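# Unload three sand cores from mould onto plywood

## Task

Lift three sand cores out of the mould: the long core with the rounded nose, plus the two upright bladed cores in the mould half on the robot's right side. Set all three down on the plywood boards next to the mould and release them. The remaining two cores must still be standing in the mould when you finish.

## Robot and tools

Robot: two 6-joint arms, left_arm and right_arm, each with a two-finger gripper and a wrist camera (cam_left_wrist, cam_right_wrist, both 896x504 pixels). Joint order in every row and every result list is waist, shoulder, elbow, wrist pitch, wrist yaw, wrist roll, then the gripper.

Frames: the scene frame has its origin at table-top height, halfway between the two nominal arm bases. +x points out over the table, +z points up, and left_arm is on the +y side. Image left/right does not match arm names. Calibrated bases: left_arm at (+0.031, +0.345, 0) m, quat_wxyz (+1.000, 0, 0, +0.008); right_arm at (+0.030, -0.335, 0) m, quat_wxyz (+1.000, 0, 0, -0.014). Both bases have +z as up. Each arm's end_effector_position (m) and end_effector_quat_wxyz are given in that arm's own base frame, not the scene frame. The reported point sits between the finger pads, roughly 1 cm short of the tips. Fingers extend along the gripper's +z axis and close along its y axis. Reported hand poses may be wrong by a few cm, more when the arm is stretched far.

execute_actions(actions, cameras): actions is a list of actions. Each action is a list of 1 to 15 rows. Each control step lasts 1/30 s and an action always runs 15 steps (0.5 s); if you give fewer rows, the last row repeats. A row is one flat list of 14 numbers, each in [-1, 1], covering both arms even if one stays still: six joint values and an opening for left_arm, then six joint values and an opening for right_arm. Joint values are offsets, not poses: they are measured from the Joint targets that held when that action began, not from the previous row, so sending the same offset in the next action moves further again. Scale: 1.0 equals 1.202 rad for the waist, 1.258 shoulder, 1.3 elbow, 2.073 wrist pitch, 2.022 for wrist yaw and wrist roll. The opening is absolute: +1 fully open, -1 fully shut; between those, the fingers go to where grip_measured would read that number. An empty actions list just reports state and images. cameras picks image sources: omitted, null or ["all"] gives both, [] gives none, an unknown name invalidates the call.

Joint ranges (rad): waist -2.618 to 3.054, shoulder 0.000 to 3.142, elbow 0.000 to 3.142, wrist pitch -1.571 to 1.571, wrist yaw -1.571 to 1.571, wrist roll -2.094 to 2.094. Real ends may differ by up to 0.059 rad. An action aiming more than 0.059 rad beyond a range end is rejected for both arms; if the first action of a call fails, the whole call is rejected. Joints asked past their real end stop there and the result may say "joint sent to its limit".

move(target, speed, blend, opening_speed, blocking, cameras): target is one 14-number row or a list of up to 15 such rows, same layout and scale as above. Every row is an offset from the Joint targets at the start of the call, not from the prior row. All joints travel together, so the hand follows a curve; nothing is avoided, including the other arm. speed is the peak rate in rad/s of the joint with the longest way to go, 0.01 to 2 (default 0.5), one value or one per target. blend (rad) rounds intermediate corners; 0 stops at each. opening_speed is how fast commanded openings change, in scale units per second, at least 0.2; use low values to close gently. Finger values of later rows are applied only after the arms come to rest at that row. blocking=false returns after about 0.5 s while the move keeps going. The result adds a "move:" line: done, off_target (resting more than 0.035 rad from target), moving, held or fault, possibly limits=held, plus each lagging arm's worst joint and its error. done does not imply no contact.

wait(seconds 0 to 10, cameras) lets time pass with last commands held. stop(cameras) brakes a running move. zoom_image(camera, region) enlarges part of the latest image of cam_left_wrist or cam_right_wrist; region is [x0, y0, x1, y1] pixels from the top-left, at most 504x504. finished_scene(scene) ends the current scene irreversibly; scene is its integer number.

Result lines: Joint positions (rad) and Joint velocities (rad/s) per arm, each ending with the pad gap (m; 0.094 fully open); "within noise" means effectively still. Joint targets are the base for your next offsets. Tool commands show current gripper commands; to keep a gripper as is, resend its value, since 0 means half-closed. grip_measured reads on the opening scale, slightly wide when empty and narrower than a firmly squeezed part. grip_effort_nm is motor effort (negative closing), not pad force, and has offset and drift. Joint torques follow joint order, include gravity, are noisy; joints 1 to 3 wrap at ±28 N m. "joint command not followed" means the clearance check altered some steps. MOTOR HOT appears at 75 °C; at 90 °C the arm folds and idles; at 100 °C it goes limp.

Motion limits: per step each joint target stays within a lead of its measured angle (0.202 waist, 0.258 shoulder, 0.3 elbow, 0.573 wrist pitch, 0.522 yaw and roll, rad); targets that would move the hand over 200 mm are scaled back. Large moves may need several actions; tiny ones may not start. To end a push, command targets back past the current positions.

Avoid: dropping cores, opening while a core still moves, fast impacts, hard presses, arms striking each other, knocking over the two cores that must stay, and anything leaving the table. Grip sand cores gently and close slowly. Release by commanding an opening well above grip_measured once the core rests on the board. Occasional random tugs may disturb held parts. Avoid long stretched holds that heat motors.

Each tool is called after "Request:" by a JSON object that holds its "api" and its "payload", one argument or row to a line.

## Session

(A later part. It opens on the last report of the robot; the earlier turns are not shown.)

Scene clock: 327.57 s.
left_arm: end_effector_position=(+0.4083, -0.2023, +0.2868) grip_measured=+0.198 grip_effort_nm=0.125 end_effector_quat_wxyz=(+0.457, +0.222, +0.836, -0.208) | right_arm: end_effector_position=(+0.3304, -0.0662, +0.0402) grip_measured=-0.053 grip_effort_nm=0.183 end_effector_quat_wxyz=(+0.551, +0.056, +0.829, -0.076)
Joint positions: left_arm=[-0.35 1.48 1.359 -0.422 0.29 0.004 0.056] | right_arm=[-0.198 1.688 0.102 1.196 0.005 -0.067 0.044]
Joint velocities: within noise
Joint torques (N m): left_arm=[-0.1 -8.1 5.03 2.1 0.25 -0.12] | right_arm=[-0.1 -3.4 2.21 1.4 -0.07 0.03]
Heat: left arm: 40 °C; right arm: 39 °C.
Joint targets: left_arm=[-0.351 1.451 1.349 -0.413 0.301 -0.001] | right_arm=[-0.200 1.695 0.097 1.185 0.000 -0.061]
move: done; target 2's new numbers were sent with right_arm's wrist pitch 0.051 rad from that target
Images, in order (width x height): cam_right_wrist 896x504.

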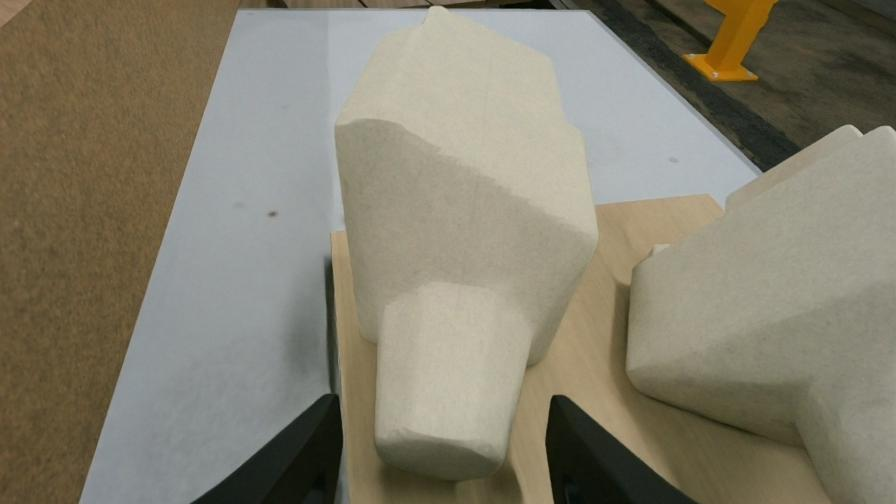

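Request:
{"api": "move", "payload": {
  "target": [
    [0,0,0,0,0,0,0.2,0,-0.05,0,0.01,0,0.03,0],
    [0,0,0,0,0,0,0.2,0,-0.28,-0.01,-0.05,0,0.03,0.2]
  ],
  "speed": [0.12,0.4]
}}

Request:
{"api": "zoom_image", "payload": {
  "camera": "cam_left_wrist",
  "region": [696, 100, 896, 300]
}}

Scene clock: 332.67 s.
left_arm: end_effector_position=(+0.4083, -0.2023, +0.2868) grip_measured=+0.198 grip_effort_nm=0.120 end_effector_quat_wxyz=(+0.457, +0.222, +0.836, -0.208) | right_arm: end_effector_position=(+0.3340, -0.0669, +0.1194) grip_measured=+0.197 grip_effort_nm=0.183 end_effector_quat_wxyz=(+0.641, +0.075, +0.761, -0.068)
Joint positions: left_arm=[-0.35 1.48 1.359 -0.422 0.29 0.004 0.056] | right_arm=[-0.198 1.357 0.095 1.092 0.005 -0.006 0.056]
Joint velocities: within noise
Joint torques (N m): left_arm=[0.03 -8.12 5.03 2.12 0.24 -0.11] | right_arm=[-0.12 -3.89 3.37 1.44 -0.06 0.03]
Heat: left arm: 40 °C; right arm: 39 °C.
Joint targets: left_arm=[-0.351 1.451 1.349 -0.413 0.301 -0.001] | right_arm=[-0.200 1.343 0.085 1.081 0.000 0.000]
move: done

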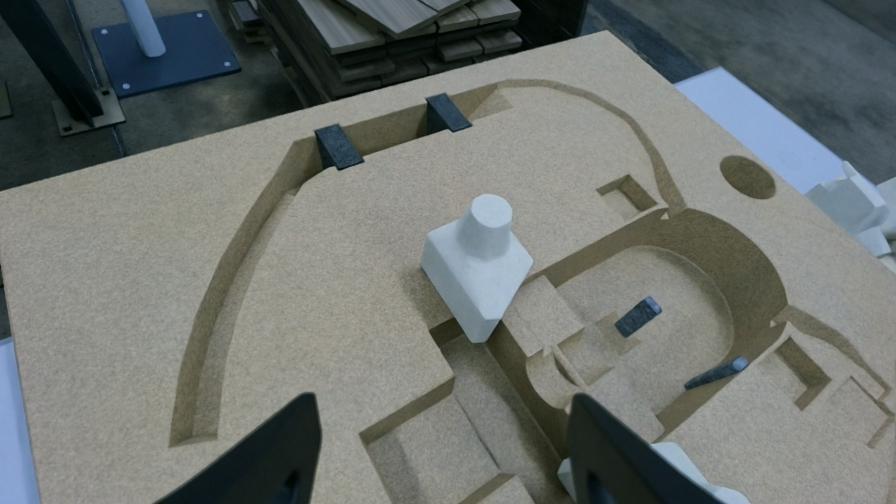

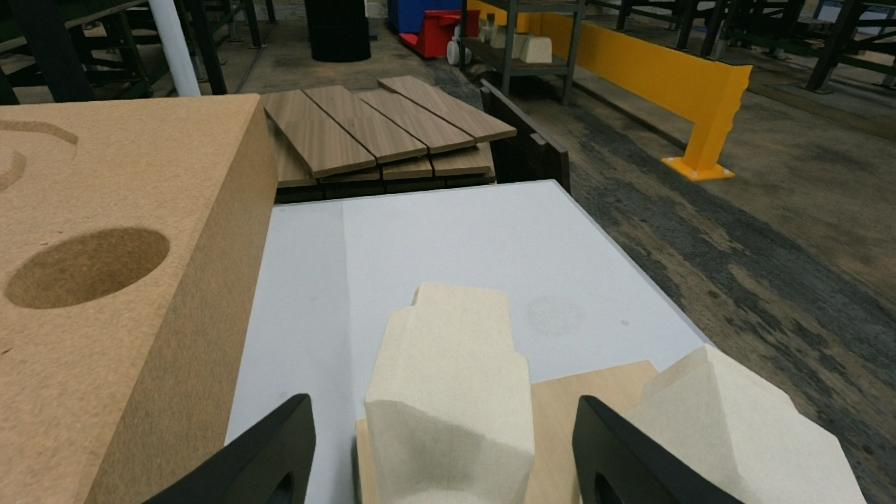

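Scaled by 2.520.

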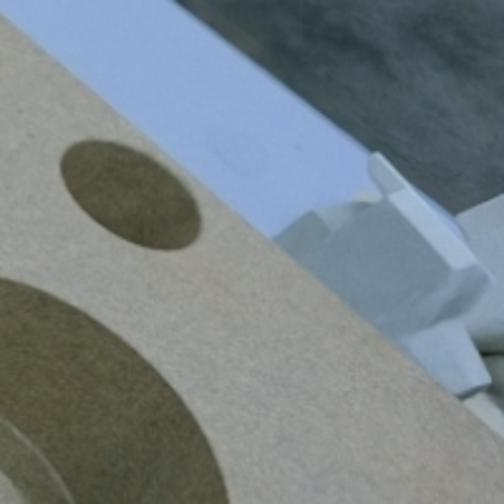

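Request:
{"api": "move", "payload": {
  "target": [0,0,0,0,0,0,0.2,0,-0.035,0.85,-0.9,0,0,0.2],
  "speed": 1.0,
  "cameras": ["cam_right_wrist"]
}}

Scene clock: 338.07 s.
left_arm: end_effector_position=(+0.4083, -0.2023, +0.2868) grip_measured=+0.198 grip_effort_nm=0.120 end_effector_quat_wxyz=(+0.457, +0.222, +0.836, -0.208) | right_arm: end_effector_position=(+0.3469, -0.0695, +0.1969) grip_measured=+0.197 grip_effort_nm=0.178 end_effector_quat_wxyz=(+0.315, +0.092, +0.944, -0.034)
Joint positions: left_arm=[-0.35 1.48 1.359 -0.422 0.29 0.004 0.056] | right_arm=[-0.198 1.315 1.161 -0.772 0.005 -0.006 0.056]
Joint velocities: within noise
Joint torques (N m): left_arm=[-0.1 -8.03 4.96 2.11 0.24 -0.13] | right_arm=[-0.1 -5.49 8.21 0.98 -0.06 0.03]
Heat: left arm: 40 °C; right arm: 40 °C.
Joint targets: left_arm=[-0.351 1.451 1.349 -0.413 0.301 -0.001] | right_arm=[-0.200 1.298 1.189 -0.784 0.000 0.000]
move: done
Images, in order (width x height): cam_right_wrist 896x504.

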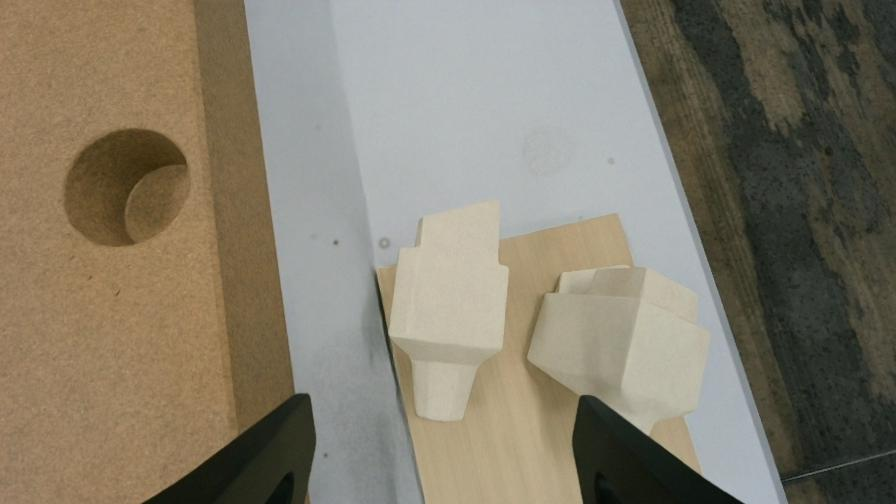

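Request:
{"api": "finished_scene", "payload": {
  "scene": 2
}}

The scene is finished: the task was done.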